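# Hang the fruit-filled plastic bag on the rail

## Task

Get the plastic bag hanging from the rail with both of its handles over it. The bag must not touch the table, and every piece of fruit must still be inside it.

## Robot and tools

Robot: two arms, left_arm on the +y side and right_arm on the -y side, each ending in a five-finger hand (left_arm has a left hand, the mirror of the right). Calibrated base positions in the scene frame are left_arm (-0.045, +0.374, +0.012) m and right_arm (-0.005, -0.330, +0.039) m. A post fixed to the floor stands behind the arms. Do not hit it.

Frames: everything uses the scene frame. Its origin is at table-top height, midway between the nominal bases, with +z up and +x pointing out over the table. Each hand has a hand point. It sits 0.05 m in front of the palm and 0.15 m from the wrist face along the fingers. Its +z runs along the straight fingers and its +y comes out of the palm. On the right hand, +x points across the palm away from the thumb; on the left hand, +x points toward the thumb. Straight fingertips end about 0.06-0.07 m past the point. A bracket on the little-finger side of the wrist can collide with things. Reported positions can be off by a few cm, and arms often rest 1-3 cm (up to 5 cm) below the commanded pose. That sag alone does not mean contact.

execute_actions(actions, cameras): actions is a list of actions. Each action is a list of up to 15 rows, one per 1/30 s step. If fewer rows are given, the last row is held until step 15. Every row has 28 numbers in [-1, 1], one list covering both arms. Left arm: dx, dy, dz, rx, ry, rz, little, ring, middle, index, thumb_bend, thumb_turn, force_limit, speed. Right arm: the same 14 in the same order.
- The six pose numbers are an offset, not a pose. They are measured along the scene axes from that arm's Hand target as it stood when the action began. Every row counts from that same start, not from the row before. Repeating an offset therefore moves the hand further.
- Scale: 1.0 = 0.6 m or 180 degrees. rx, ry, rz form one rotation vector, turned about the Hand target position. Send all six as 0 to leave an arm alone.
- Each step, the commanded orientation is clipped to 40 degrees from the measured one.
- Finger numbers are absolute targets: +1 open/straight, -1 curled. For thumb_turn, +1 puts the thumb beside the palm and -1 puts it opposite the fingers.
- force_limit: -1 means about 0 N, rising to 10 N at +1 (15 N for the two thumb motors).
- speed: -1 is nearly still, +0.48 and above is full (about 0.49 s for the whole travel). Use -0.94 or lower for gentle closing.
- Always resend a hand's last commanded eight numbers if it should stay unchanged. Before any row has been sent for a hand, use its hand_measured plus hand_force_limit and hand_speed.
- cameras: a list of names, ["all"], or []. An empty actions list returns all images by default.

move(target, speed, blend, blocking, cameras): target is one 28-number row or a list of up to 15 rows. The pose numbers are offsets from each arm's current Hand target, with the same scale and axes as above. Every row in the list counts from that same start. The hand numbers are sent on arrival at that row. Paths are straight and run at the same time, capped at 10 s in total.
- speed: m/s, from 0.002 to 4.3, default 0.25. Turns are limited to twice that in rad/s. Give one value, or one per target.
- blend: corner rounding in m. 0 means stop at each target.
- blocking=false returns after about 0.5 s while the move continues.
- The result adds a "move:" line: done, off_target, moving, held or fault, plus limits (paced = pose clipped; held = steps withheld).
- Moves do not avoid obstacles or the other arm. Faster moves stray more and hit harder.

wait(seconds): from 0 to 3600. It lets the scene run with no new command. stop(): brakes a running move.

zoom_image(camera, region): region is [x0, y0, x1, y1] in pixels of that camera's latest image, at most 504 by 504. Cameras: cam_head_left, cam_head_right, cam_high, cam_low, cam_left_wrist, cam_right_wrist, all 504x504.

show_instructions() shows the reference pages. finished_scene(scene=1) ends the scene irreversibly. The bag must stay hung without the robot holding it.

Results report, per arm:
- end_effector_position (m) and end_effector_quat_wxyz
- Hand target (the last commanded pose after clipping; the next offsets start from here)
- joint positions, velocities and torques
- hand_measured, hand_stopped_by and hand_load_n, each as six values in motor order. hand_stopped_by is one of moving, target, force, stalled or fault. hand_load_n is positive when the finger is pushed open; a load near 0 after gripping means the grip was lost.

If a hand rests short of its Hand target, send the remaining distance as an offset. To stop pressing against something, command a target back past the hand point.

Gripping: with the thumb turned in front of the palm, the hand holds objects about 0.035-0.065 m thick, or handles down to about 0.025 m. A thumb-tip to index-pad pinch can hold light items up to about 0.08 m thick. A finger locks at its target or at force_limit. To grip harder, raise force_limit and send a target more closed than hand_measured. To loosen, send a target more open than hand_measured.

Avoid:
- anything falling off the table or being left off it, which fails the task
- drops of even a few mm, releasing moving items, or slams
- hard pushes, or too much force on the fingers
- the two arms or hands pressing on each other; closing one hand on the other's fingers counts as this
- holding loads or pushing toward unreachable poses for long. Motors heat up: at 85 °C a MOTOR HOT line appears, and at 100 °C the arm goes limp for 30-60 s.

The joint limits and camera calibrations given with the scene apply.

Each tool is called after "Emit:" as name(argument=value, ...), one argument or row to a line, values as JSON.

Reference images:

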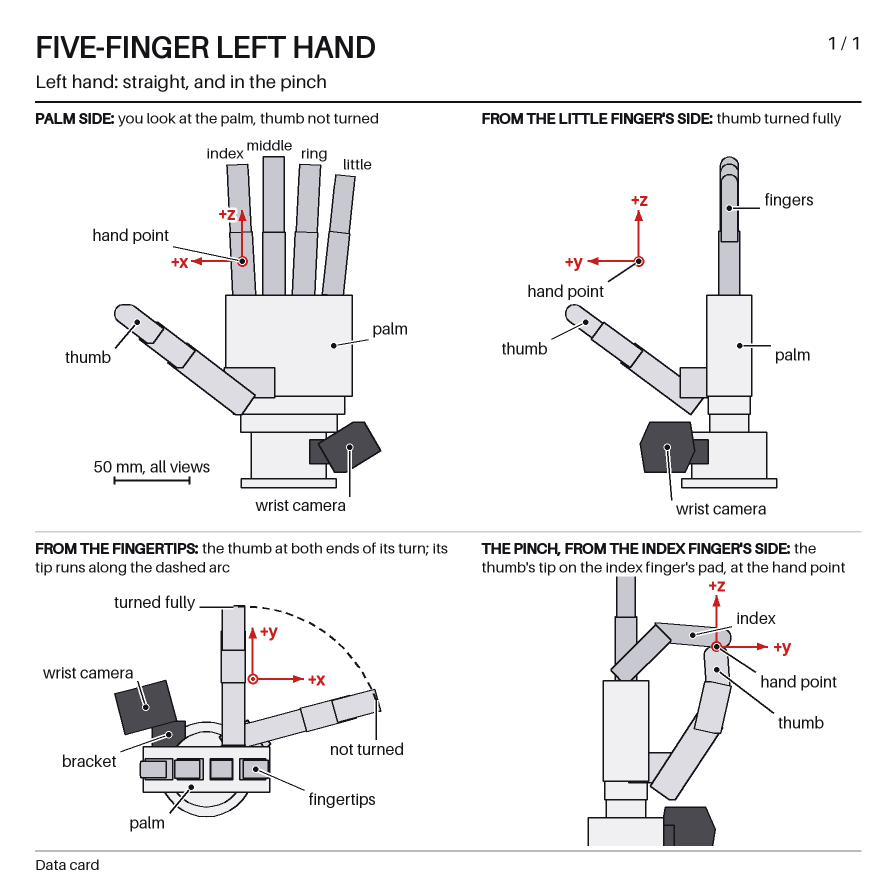

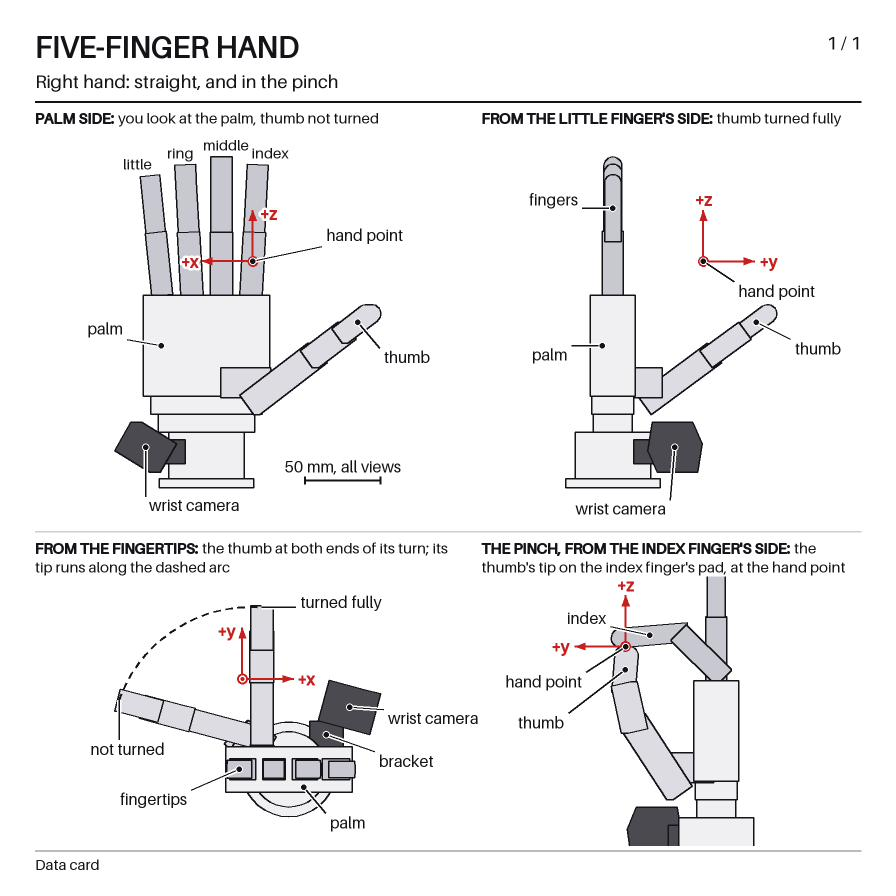

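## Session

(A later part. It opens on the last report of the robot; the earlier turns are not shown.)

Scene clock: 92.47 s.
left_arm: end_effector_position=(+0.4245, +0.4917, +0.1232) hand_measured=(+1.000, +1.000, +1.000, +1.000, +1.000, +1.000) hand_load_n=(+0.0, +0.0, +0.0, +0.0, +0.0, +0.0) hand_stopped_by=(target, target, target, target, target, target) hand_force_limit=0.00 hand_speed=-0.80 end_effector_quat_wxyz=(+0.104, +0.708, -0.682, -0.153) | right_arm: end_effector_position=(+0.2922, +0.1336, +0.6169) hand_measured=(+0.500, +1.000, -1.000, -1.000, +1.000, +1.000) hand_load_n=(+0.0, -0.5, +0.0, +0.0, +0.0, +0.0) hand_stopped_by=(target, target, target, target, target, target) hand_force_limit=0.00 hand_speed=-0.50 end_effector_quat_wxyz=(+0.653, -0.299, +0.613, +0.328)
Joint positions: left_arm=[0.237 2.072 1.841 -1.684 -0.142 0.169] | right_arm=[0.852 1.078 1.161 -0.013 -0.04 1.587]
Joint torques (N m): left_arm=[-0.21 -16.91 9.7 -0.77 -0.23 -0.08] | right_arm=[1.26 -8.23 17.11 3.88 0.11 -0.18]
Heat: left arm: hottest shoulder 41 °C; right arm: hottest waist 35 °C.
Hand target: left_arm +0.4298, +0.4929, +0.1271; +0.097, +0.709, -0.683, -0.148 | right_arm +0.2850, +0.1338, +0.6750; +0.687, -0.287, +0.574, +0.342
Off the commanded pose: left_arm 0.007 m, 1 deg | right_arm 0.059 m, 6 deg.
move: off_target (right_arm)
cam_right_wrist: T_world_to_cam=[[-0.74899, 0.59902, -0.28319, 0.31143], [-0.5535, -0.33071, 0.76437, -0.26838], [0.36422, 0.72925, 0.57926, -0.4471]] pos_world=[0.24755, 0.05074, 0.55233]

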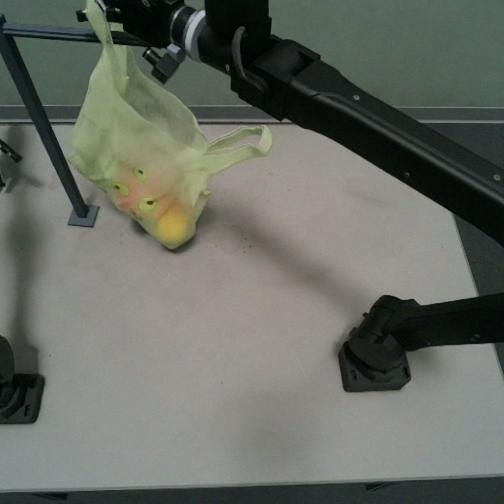

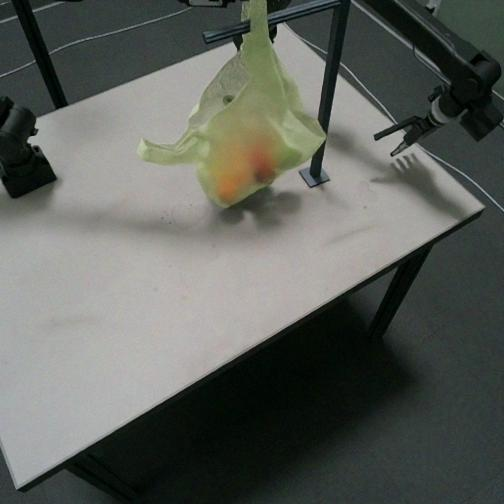

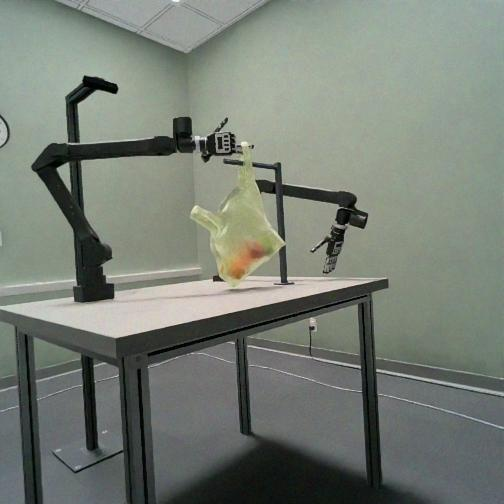

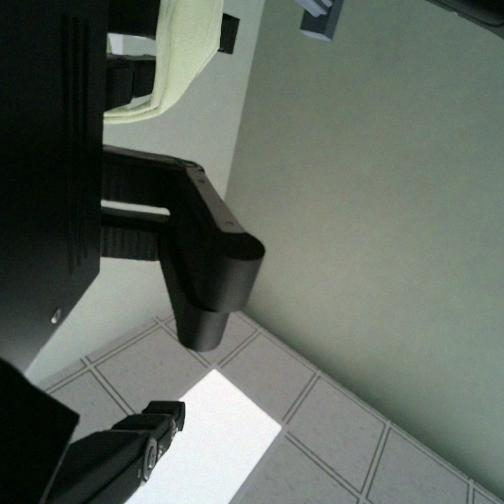

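Emit:
move(
  target=[
    [0,0,0,0,0,0,1,1,1,1,1,1,0,-0.8, -0.058,0,0,0,0,0,0.5,1,-1,-1,1,1,0,-0.5],
    [0,0,0,0,0,0,1,1,1,1,1,1,0,-0.8, -0.0625,-0.0375,0,0,0,0.111,0.5,1,-1,-1,1,1,0,-0.5],
  ],
  speed=0.05,
  cameras=["cam_head_left","cam_high","cam_low","cam_right_wrist"],
)

Emit:
zoom_image(
  camera="cam_head_left",
  region=[70, 0, 220, 150],
)

Emit:
zoom_image(
  camera="cam_high",
  region=[150, 0, 300, 150],
)

Emit:
zoom_image(
  camera="cam_low",
  region=[170, 100, 300, 230],
)

Scene clock: 97.87 s.
left_arm: end_effector_position=(+0.4245, +0.4917, +0.1232) hand_measured=(+1.000, +1.000, +1.000, +1.000, +1.000, +1.000) hand_load_n=(+0.0, +0.0, +0.0, +0.0, +0.0, +0.5) hand_stopped_by=(target, target, target, target, target, target) hand_force_limit=0.00 hand_speed=-0.80 end_effector_quat_wxyz=(+0.104, +0.708, -0.682, -0.153) | right_arm: end_effector_position=(+0.2479, +0.1162, +0.6276) hand_measured=(+0.500, +1.000, -1.000, -1.000, +1.000, +1.000) hand_load_n=(+0.5, +0.0, +0.0, +0.0, +0.0, +0.0) hand_stopped_by=(target, target, target, target, target, target) hand_force_limit=0.00 hand_speed=-0.50 end_effector_quat_wxyz=(+0.587, -0.391, +0.548, +0.449)
Joint positions: left_arm=[0.237 2.072 1.841 -1.684 -0.142 0.169] | right_arm=[0.746 1.07 1.161 0.014 -0.497 1.655]
Joint torques (N m): left_arm=[-0.21 -16.85 9.7 -0.8 -0.22 -0.09] | right_arm=[-0.03 -7.82 16.31 3.66 -0.24 0.04]
Heat: left arm: hottest shoulder 41 °C; right arm: hottest waist 35 °C.
Hand target: left_arm +0.4298, +0.4929, +0.1271; +0.097, +0.709, -0.683, -0.148 | right_arm +0.2475, +0.1113, +0.6751; +0.617, -0.382, +0.515, +0.456
Off the commanded pose: left_arm 0.007 m, 1 deg | right_arm 0.048 m, 5 deg.
move: off_target (right_arm)
cam_right_wrist: T_world_to_cam=[[-0.914, 0.30892, -0.26302, 0.35365], [-0.3944, -0.52442, 0.7546, -0.31766], [0.09518, 0.79344, 0.60116, -0.3791]] pos_world=[0.23403, 0.02495, 0.56063]

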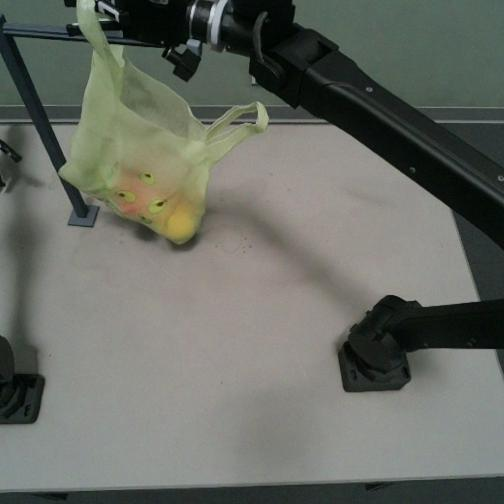

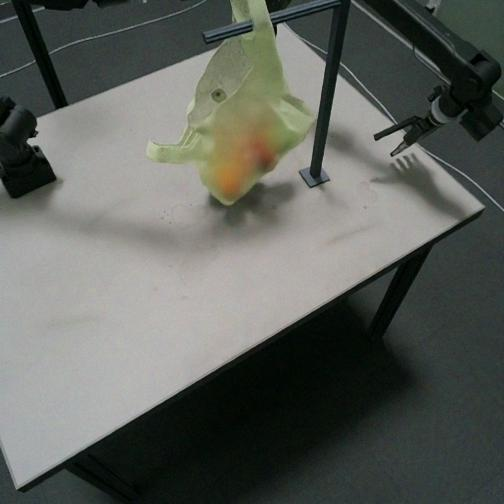

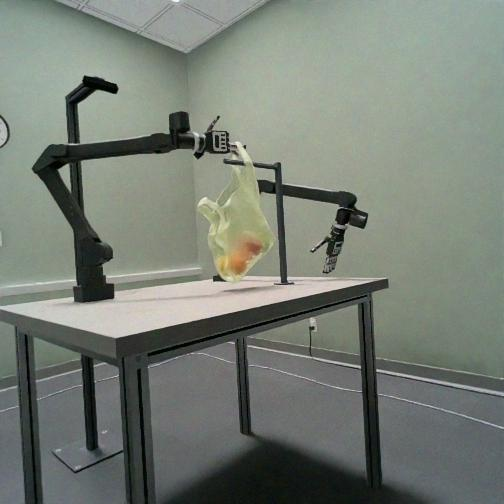

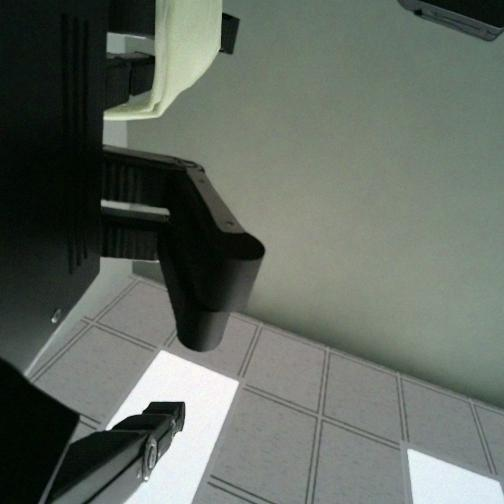

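Scaled by 3.360 from the camera's image (finer frame: 720x720).

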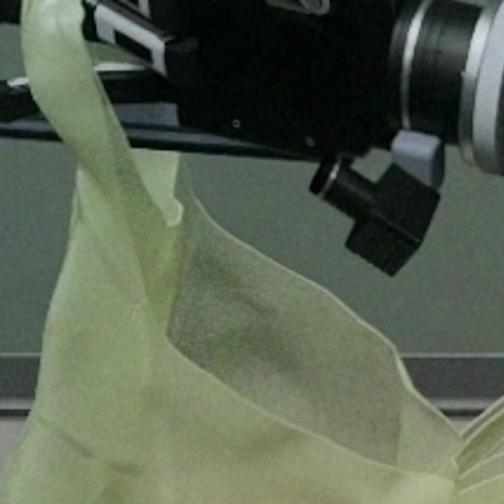

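Scaled by 3.360 from the camera's image (finer frame: 720x720).

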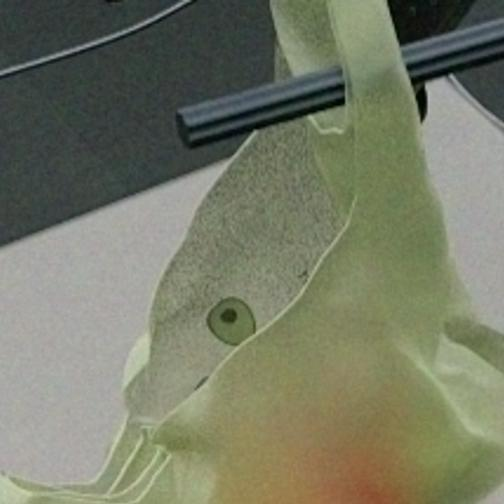

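Scaled by 3.877 from the camera's image (finer frame: 720x720).

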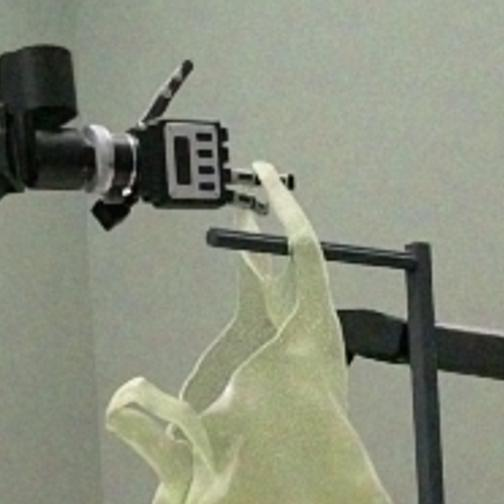

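Emit:
move(
  target=[
    [0,0,0,0,0,0,1,1,1,1,1,1,0,-0.8, 0,0,-0.167,0,0,0,0.5,1,-1,-1,1,1,0,-0.5],
  ],
  speed=0.05,
  cameras=["cam_head_left","cam_high","cam_low","cam_right_wrist"],
)

Emit:
zoom_image(
  camera="cam_head_left",
  region=[70, 0, 220, 150],
)

Emit:
zoom_image(
  camera="cam_high",
  region=[150, 0, 300, 150],
)

Emit:
zoom_image(
  camera="cam_low",
  region=[170, 100, 300, 230],
)

Scene clock: 100.47 s.
left_arm: end_effector_position=(+0.4245, +0.4917, +0.1232) hand_measured=(+1.000, +1.000, +1.000, +1.000, +1.000, +1.000) hand_load_n=(+0.0, +0.0, +0.0, +0.0, +0.0, +0.0) hand_stopped_by=(target, target, target, target, target, target) hand_force_limit=0.00 hand_speed=-0.80 end_effector_quat_wxyz=(+0.104, +0.708, -0.682, -0.153) | right_arm: end_effector_position=(+0.2444, +0.1128, +0.5728) hand_measured=(+0.500, +1.000, -1.000, -1.000, +1.000, +1.000) hand_load_n=(+0.0, +0.0, +0.0, +0.0, +0.0, +0.0) hand_stopped_by=(target, target, target, target, target, target) hand_force_limit=0.00 hand_speed=-0.50 end_effector_quat_wxyz=(+0.612, -0.387, +0.520, +0.453)
Joint positions: left_arm=[0.237 2.072 1.841 -1.684 -0.142 0.169] | right_arm=[0.746 1.07 0.976 0.277 -0.497 1.656]
Joint torques (N m): left_arm=[-0.21 -16.85 9.7 -0.79 -0.23 -0.09] | right_arm=[0.09 -7.71 9.85 3.41 -0.12 0.04]
Heat: left arm: hottest shoulder 41 °C; right arm: hottest waist 35 °C.
Hand target: left_arm +0.4298, +0.4929, +0.1271; +0.097, +0.709, -0.683, -0.148 | right_arm +0.2475, +0.1113, +0.5749; +0.617, -0.382, +0.515, +0.456
Off the commanded pose: left_arm 0.007 m, 1 deg | right_arm 0.004 m, 1 deg.
move: done
cam_right_wrist: T_world_to_cam=[[-0.89911, 0.32377, -0.29458, 0.34989], [-0.43337, -0.56359, 0.70325, -0.23609], [0.06167, 0.75996, 0.64704, -0.35735]] pos_world=[0.23431, 0.02522, 0.50033]

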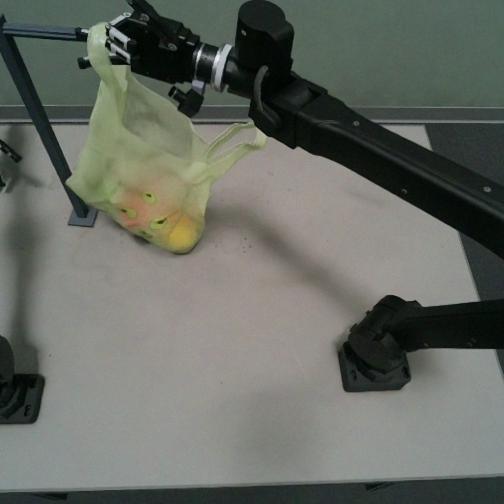

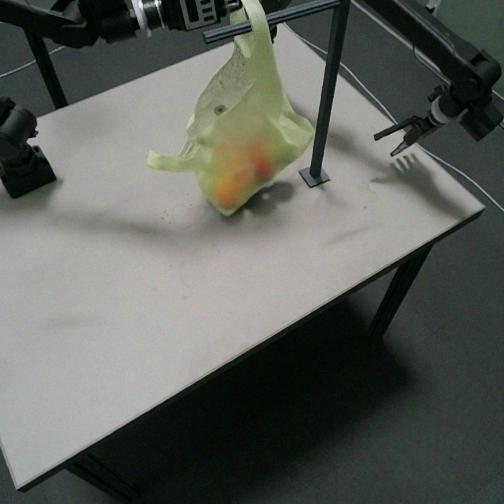

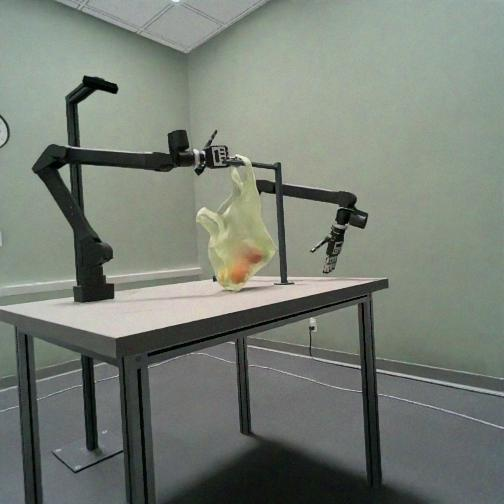

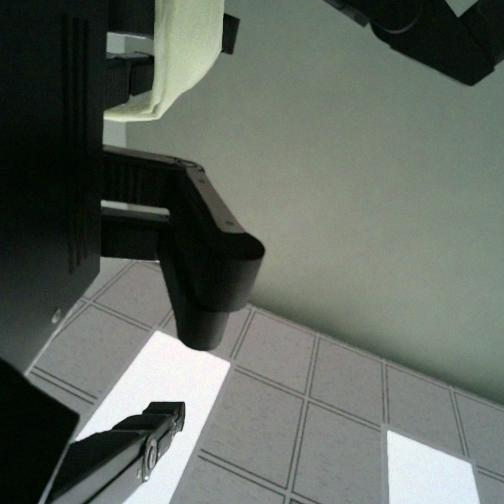

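Scaled by 3.360 from the camera's image (finer frame: 720x720).

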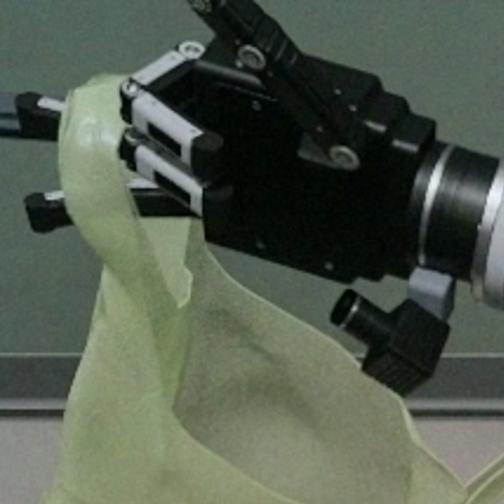

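Scaled by 3.360 from the camera's image (finer frame: 720x720).

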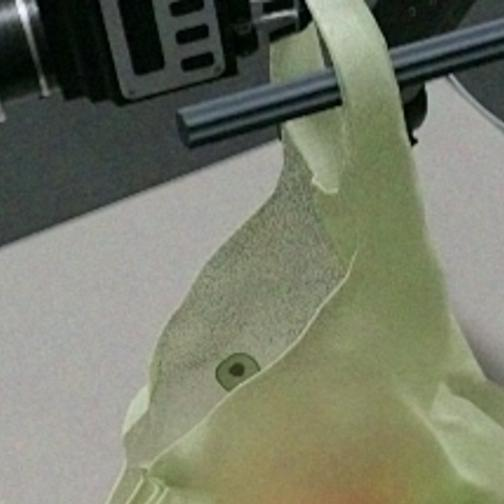

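Scaled by 3.877 from the camera's image (finer frame: 720x720).

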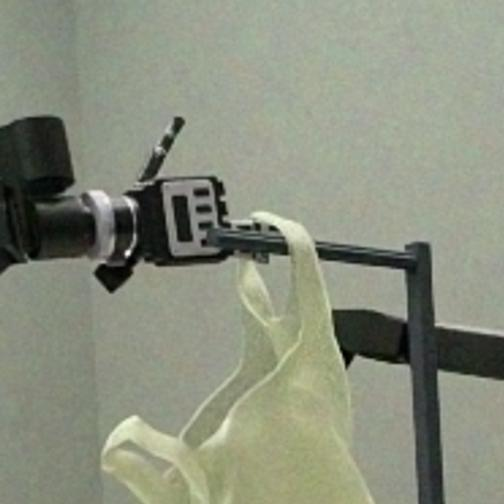

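Emit:
move(
  target=[
    [0,0,0,0,0,0,1,1,1,1,1,1,0,-0.8, 0,0,-0.075,0,0,0,0.5,1,-1,-1,1,1,0,-0.5],
  ],
  speed=0.05,
  cameras=["cam_head_left","cam_high","cam_low","cam_right_wrist"],
)

Emit:
zoom_image(
  camera="cam_head_left",
  region=[70, 0, 220, 150],
)

Emit:
zoom_image(
  camera="cam_high",
  region=[150, 0, 300, 150],
)

Emit:
zoom_image(
  camera="cam_low",
  region=[170, 100, 300, 230],
)

Scene clock: 101.97 s.
left_arm: end_effector_position=(+0.4245, +0.4917, +0.1232) hand_measured=(+1.000, +1.000, +1.000, +1.000, +1.000, +1.000) hand_load_n=(+0.0, +0.0, +0.0, +0.0, +0.0, -0.5) hand_stopped_by=(target, target, target, target, target, target) hand_force_limit=0.00 hand_speed=-0.80 end_effector_quat_wxyz=(+0.104, +0.708, -0.682, -0.153) | right_arm: end_effector_position=(+0.2441, +0.1117, +0.5328) hand_measured=(+0.500, +1.000, -1.000, -1.000, +1.000, +1.000) hand_load_n=(+0.0, +0.0, +0.0, +0.0, +0.0, +0.0) hand_stopped_by=(target, target, target, target, target, target) hand_force_limit=0.00 hand_speed=-0.50 end_effector_quat_wxyz=(+0.616, -0.386, +0.516, +0.453)
Joint positions: left_arm=[0.237 2.072 1.841 -1.684 -0.142 0.169] | right_arm=[0.745 1.089 0.875 0.408 -0.497 1.656]
Joint torques (N m): left_arm=[-0.32 -16.91 9.68 -0.79 -0.23 -0.09] | right_arm=[0.21 -7.41 9.26 3.19 -0.11 0.03]
Heat: left arm: hottest shoulder 41 °C; right arm: hottest waist 35 °C.
Hand target: left_arm +0.4298, +0.4929, +0.1271; +0.097, +0.709, -0.683, -0.148 | right_arm +0.2475, +0.1113, +0.5298; +0.617, -0.382, +0.515, +0.456
Off the commanded pose: left_arm 0.007 m, 1 deg | right_arm 0.005 m, 1 deg.
move: done
cam_right_wrist: T_world_to_cam=[[-0.89607, 0.32743, -0.29974, 0.33976], [-0.44027, -0.56928, 0.69432, -0.20167], [0.05671, 0.75413, 0.65427, -0.33255]] pos_world=[0.23452, 0.02474, 0.45944]

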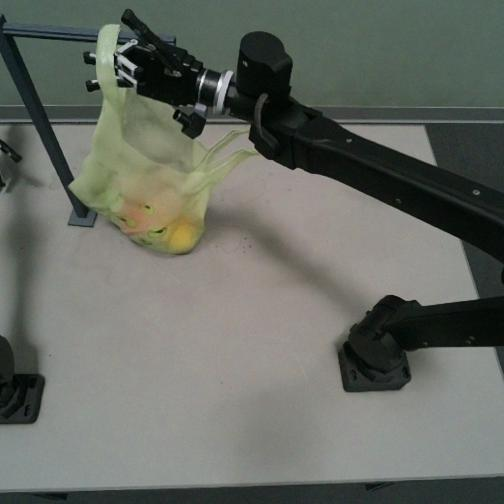

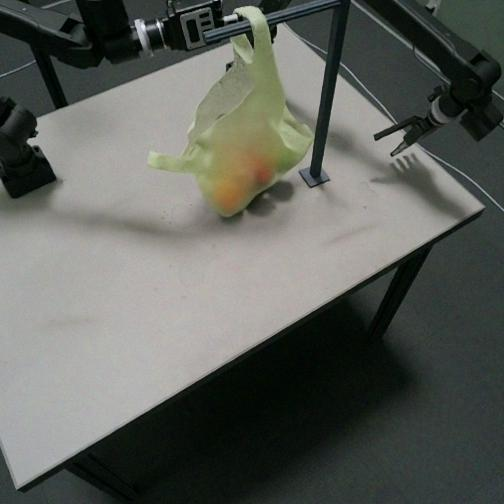

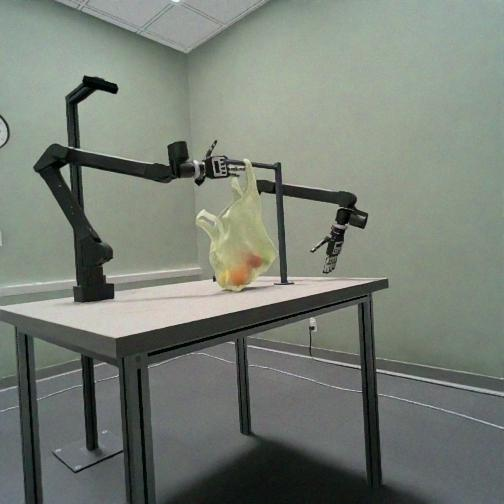

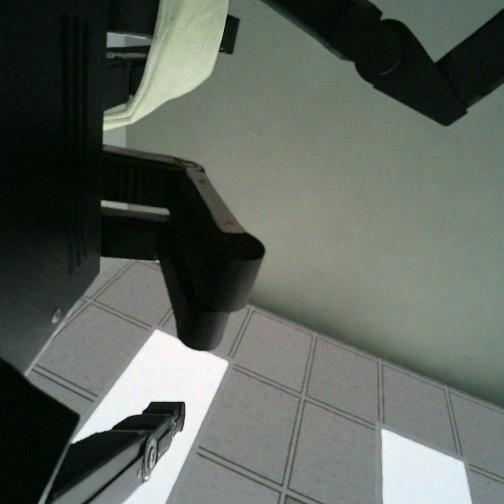

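Scaled by 3.360 from the camera's image (finer frame: 720x720).

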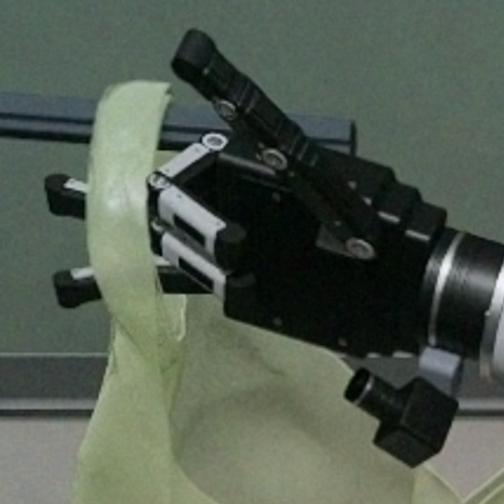

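Scaled by 3.360 from the camera's image (finer frame: 720x720).

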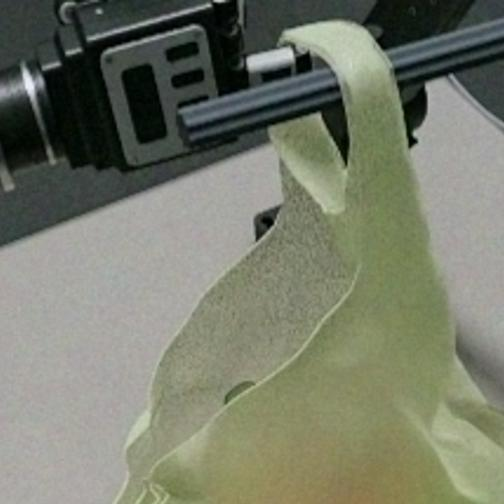

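Scaled by 3.877 from the camera's image (finer frame: 720x720).

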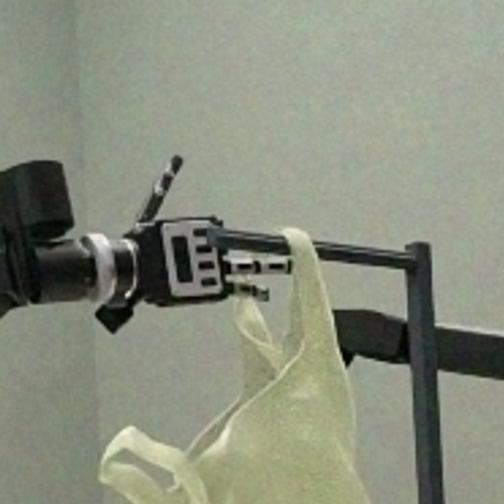

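Emit:
move(
  target=[
    [0,0,0,0,0,0,1,1,1,1,1,1,0,-0.8, 0.0,0,-0.01,0,0,0,1,1,-1,-1,1,1,0,-0.5],
    [0,0,0,0,0,0,1,1,1,1,1,1,0,-0.8, -0.06,-0.2,-0.035,0,0,0,1,1,-1,-1,1,1,0,-0.5],
  ],
  speed=0.06,
  cameras=["cam_head_left","cam_high","cam_low","cam_right_wrist"],
)

Emit:
zoom_image(
  camera="cam_head_left",
  region=[50, 0, 300, 250],
)

Emit:
zoom_image(
  camera="cam_high",
  region=[120, 0, 350, 230],
)

Emit:
zoom_image(
  camera="cam_low",
  region=[150, 110, 340, 300],
)

Scene clock: 105.37 s.
left_arm: end_effector_position=(+0.4245, +0.4917, +0.1232) hand_measured=(+1.000, +1.000, +1.000, +1.000, +1.000, +1.000) hand_load_n=(+0.0, +0.0, +0.0, +0.0, +0.0, +0.0) hand_stopped_by=(target, target, target, target, target, target) hand_force_limit=0.00 hand_speed=-0.80 end_effector_quat_wxyz=(+0.104, +0.708, -0.682, -0.153) | right_arm: end_effector_position=(+0.2106, -0.0052, +0.5106) hand_measured=(+1.000, +1.000, -1.000, -1.000, +1.000, +1.000) hand_load_n=(+0.0, +0.0, +0.0, +0.0, +0.0, +0.0) hand_stopped_by=(target, target, target, target, target, target) hand_force_limit=0.00 hand_speed=-0.50 end_effector_quat_wxyz=(+0.621, -0.387, +0.508, +0.455)
Joint positions: left_arm=[0.237 2.072 1.841 -1.684 -0.142 0.169] | right_arm=[0.504 0.802 0.64 0.413 -0.736 1.723]
Joint torques (N m): left_arm=[-0.26 -16.85 9.7 -0.77 -0.22 -0.09] | right_arm=[-0.15 -5.48 9.17 1.4 -0.04 0.03]
Heat: left arm: hottest shoulder 41 °C; right arm: hottest waist 35 °C.
Hand target: left_arm +0.4298, +0.4929, +0.1271; +0.097, +0.709, -0.683, -0.148 | right_arm +0.2114, -0.0087, +0.5089; +0.617, -0.382, +0.515, +0.456
Off the commanded pose: left_arm 0.007 m, 1 deg | right_arm 0.004 m, 1 deg.
move: done
cam_right_wrist: T_world_to_cam=[[-0.8934, 0.32667, -0.30844, 0.34523], [-0.44709, -0.57883, 0.68195, -0.25981], [0.04424, 0.74715, 0.66318, -0.22997]] pos_world=[0.20244, -0.09134, 0.43617]

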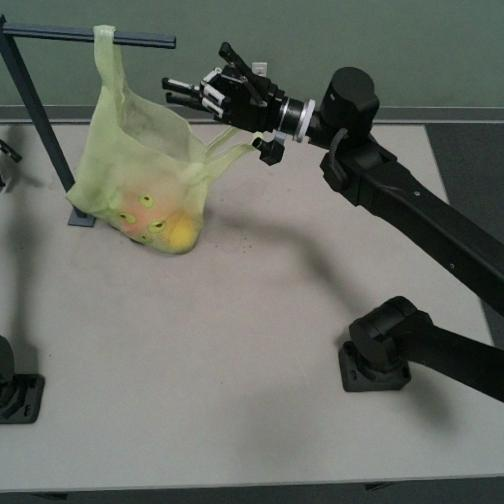

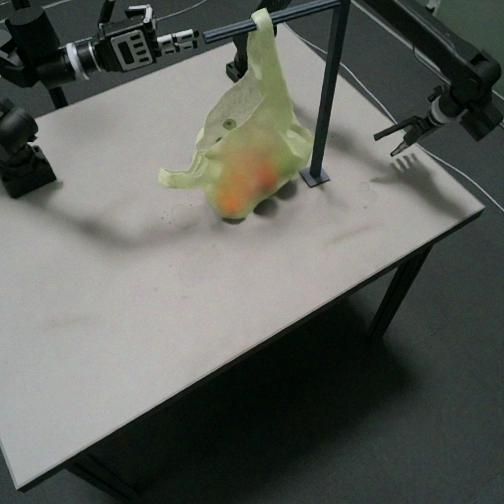

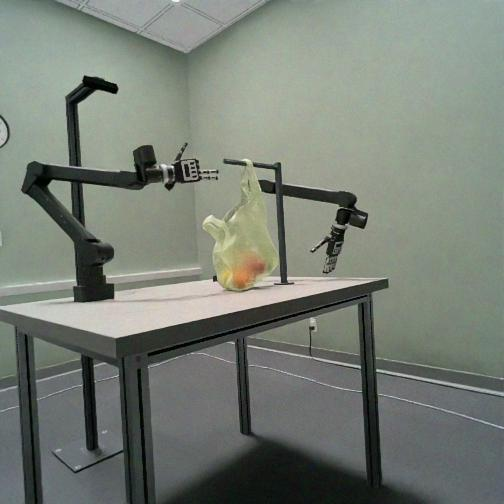

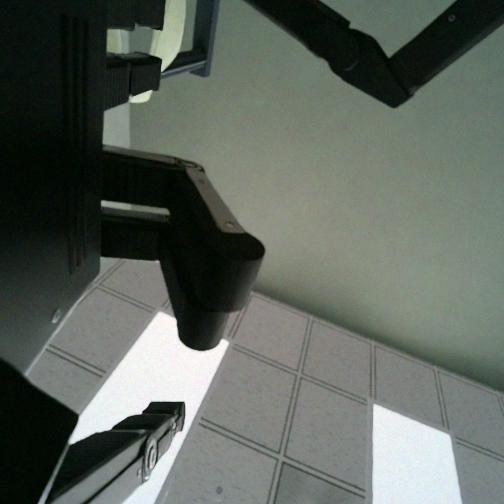

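Scaled by 2.016 from the camera's image (finer frame: 720x720).

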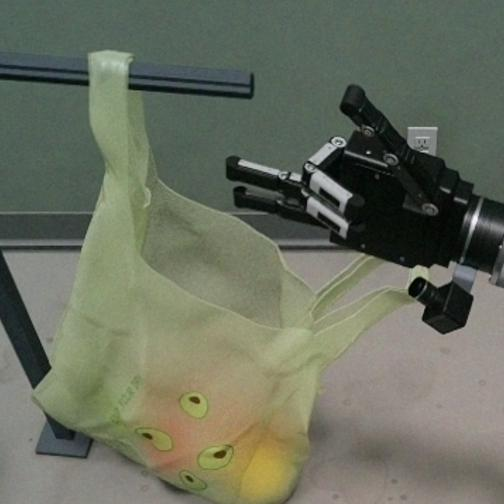

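Scaled by 2.191 from the camera's image (finer frame: 720x720).

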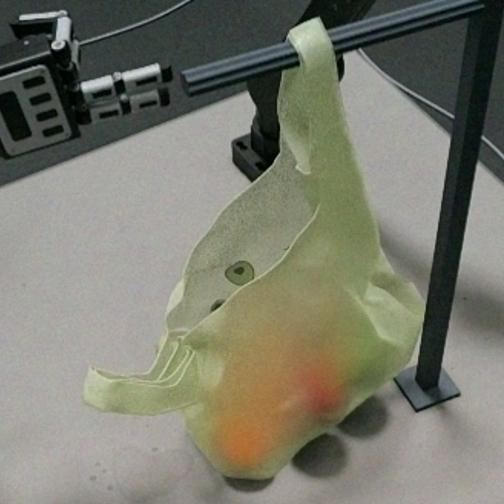

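Scaled by 2.653 from the camera's image (finer frame: 720x720).

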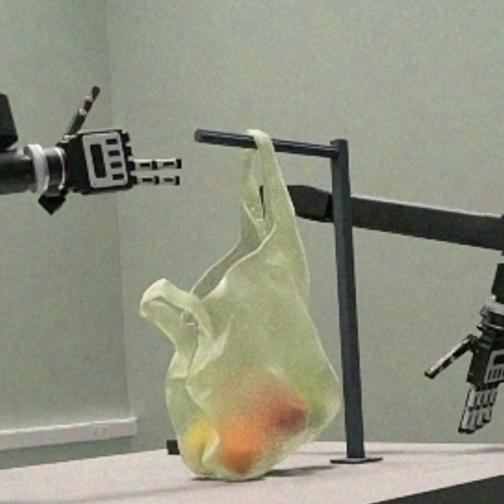

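Emit:
zoom_image(
  camera="cam_head_right",
  region=[50, 0, 300, 250],
)

Emit:
wait(
  seconds=0.5,
  cameras=["all"],
)

Emit:
zoom_image(
  camera="cam_head_right",
  region=[100, 50, 280, 230],
)

Emit:
zoom_image(
  camera="cam_head_left",
  region=[120, 50, 300, 230],
)

Emit:
zoom_image(
  camera="cam_high",
  region=[140, 80, 280, 220],
)

Emit:
zoom_image(
  camera="cam_low",
  region=[190, 150, 310, 270],
)

This scene's latest camera images include none from cam_head_right. They are from: cam_head_left, cam_high, cam_low, cam_right_wrist. cam_head_right's image comes with the result of a call that names it in "cameras".

Scene clock: 106.03 s.
left_arm: end_effector_position=(+0.4245, +0.4917, +0.1232) hand_measured=(+1.000, +1.000, +1.000, +1.000, +1.000, +1.000) hand_load_n=(+0.0, +0.0, +0.0, +0.0, +0.0, +0.0) hand_stopped_by=(target, target, target, target, target, target) hand_force_limit=0.00 hand_speed=-0.80 end_effector_quat_wxyz=(+0.104, +0.708, -0.682, -0.153) | right_arm: end_effector_position=(+0.2106, -0.0053, +0.5107) hand_measured=(+1.000, +1.000, -1.000, -1.000, +1.000, +1.000) hand_load_n=(+0.0, +0.0, +0.0, +0.0, +0.0, +0.0) hand_stopped_by=(target, target, target, target, target, target) hand_force_limit=0.00 hand_speed=-0.50 end_effector_quat_wxyz=(+0.621, -0.387, +0.508, +0.455)
Joint positions: left_arm=[0.237 2.072 1.841 -1.684 -0.142 0.169] | right_arm=[0.504 0.802 0.64 0.413 -0.736 1.724]
Joint torques (N m): left_arm=[-0.21 -16.85 9.69 -0.79 -0.22 -0.09] | right_arm=[-0.15 -5.48 9.25 1.44 -0.04 0.02]
Heat: left arm: hottest shoulder 41 °C; right arm: hottest waist 35 °C.
Hand target: left_arm +0.4298, +0.4929, +0.1271; +0.097, +0.709, -0.683, -0.148 | right_arm +0.2114, -0.0087, +0.5089; +0.617, -0.382, +0.515, +0.456
Off the commanded pose: left_arm 0.007 m, 1 deg | right_arm 0.004 m, 1 deg.
wait: 0.50 s; at rest from the start
cam_right_wrist: T_world_to_cam=[[-0.89367, 0.32662, -0.3077, 0.34498], [-0.4465, -0.57901, 0.68219, -0.26012], [0.04465, 0.74704, 0.66328, -0.23017]] pos_world=[0.20244, -0.09134, 0.43627]

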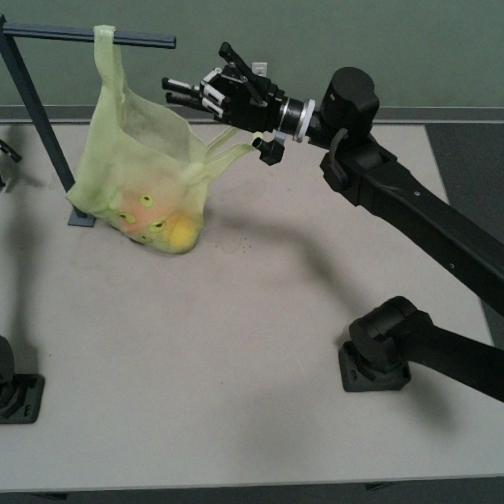

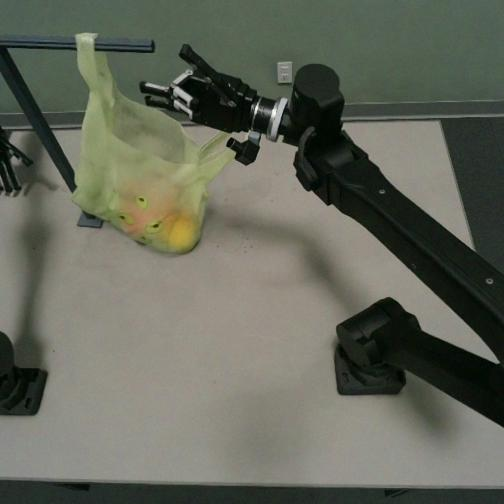

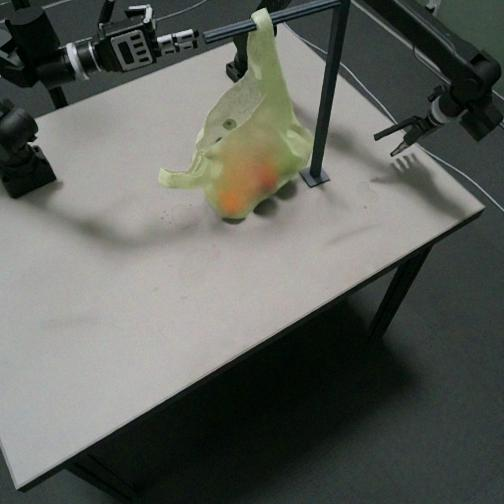

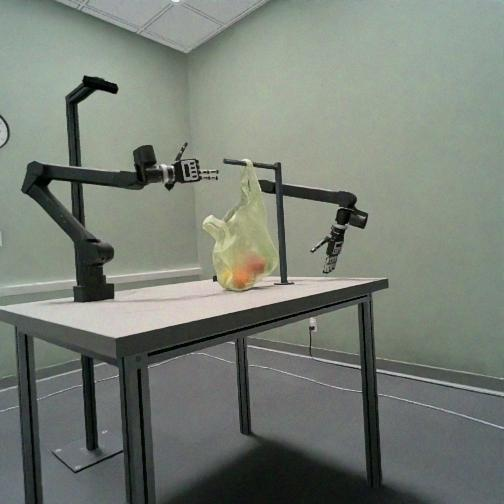

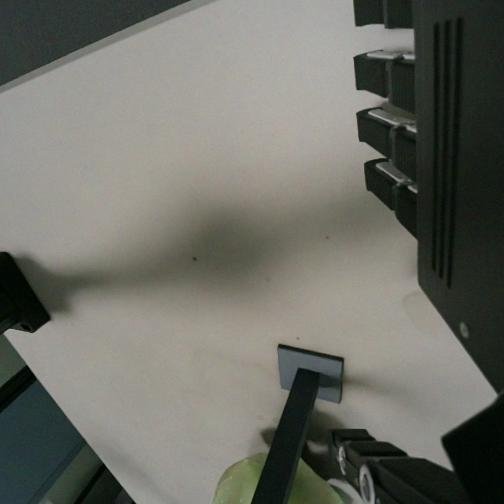

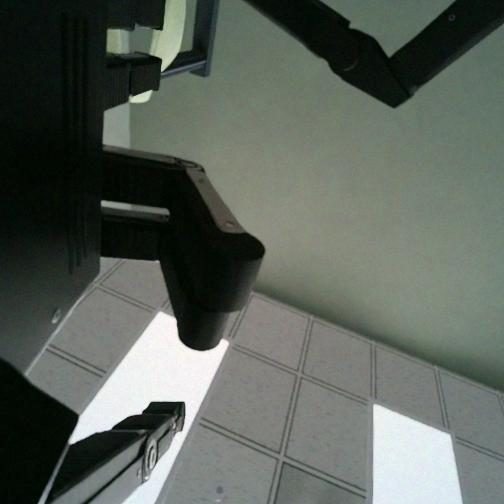

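Scaled by 2.800 from the camera's image (finer frame: 720x720).

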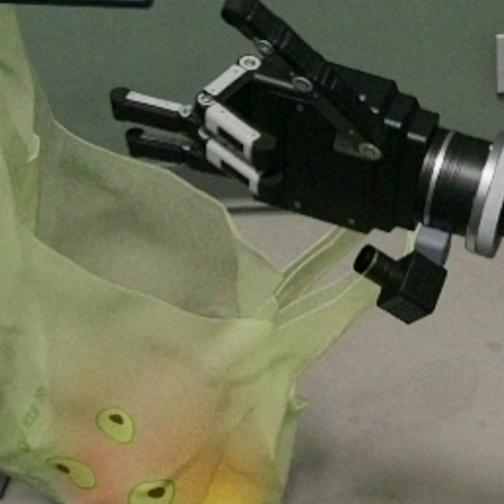

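Scaled by 2.800 from the camera's image (finer frame: 720x720).

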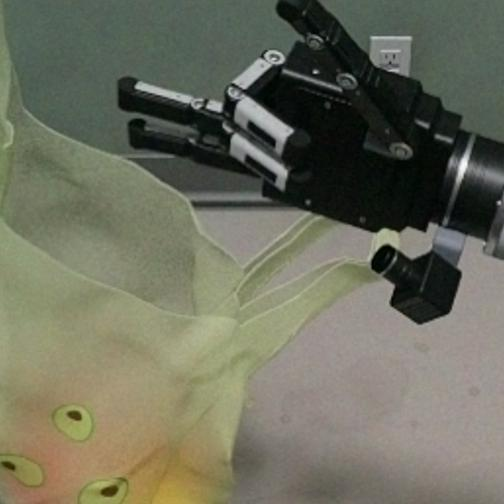

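Scaled by 3.600 from the camera's image (finer frame: 720x720).

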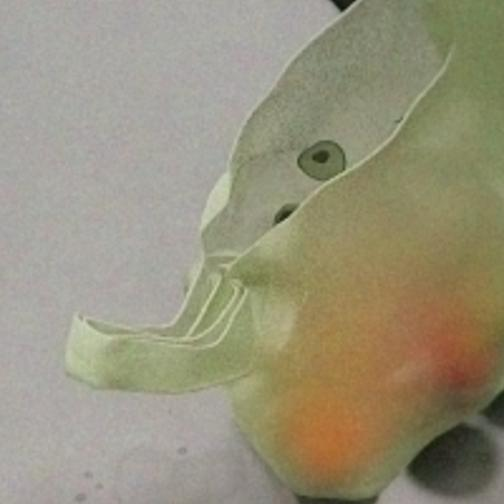

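Scaled by 4.200 from the camera's image (finer frame: 720x720).

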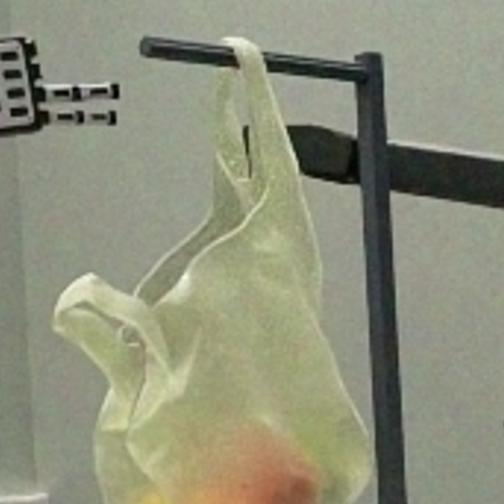

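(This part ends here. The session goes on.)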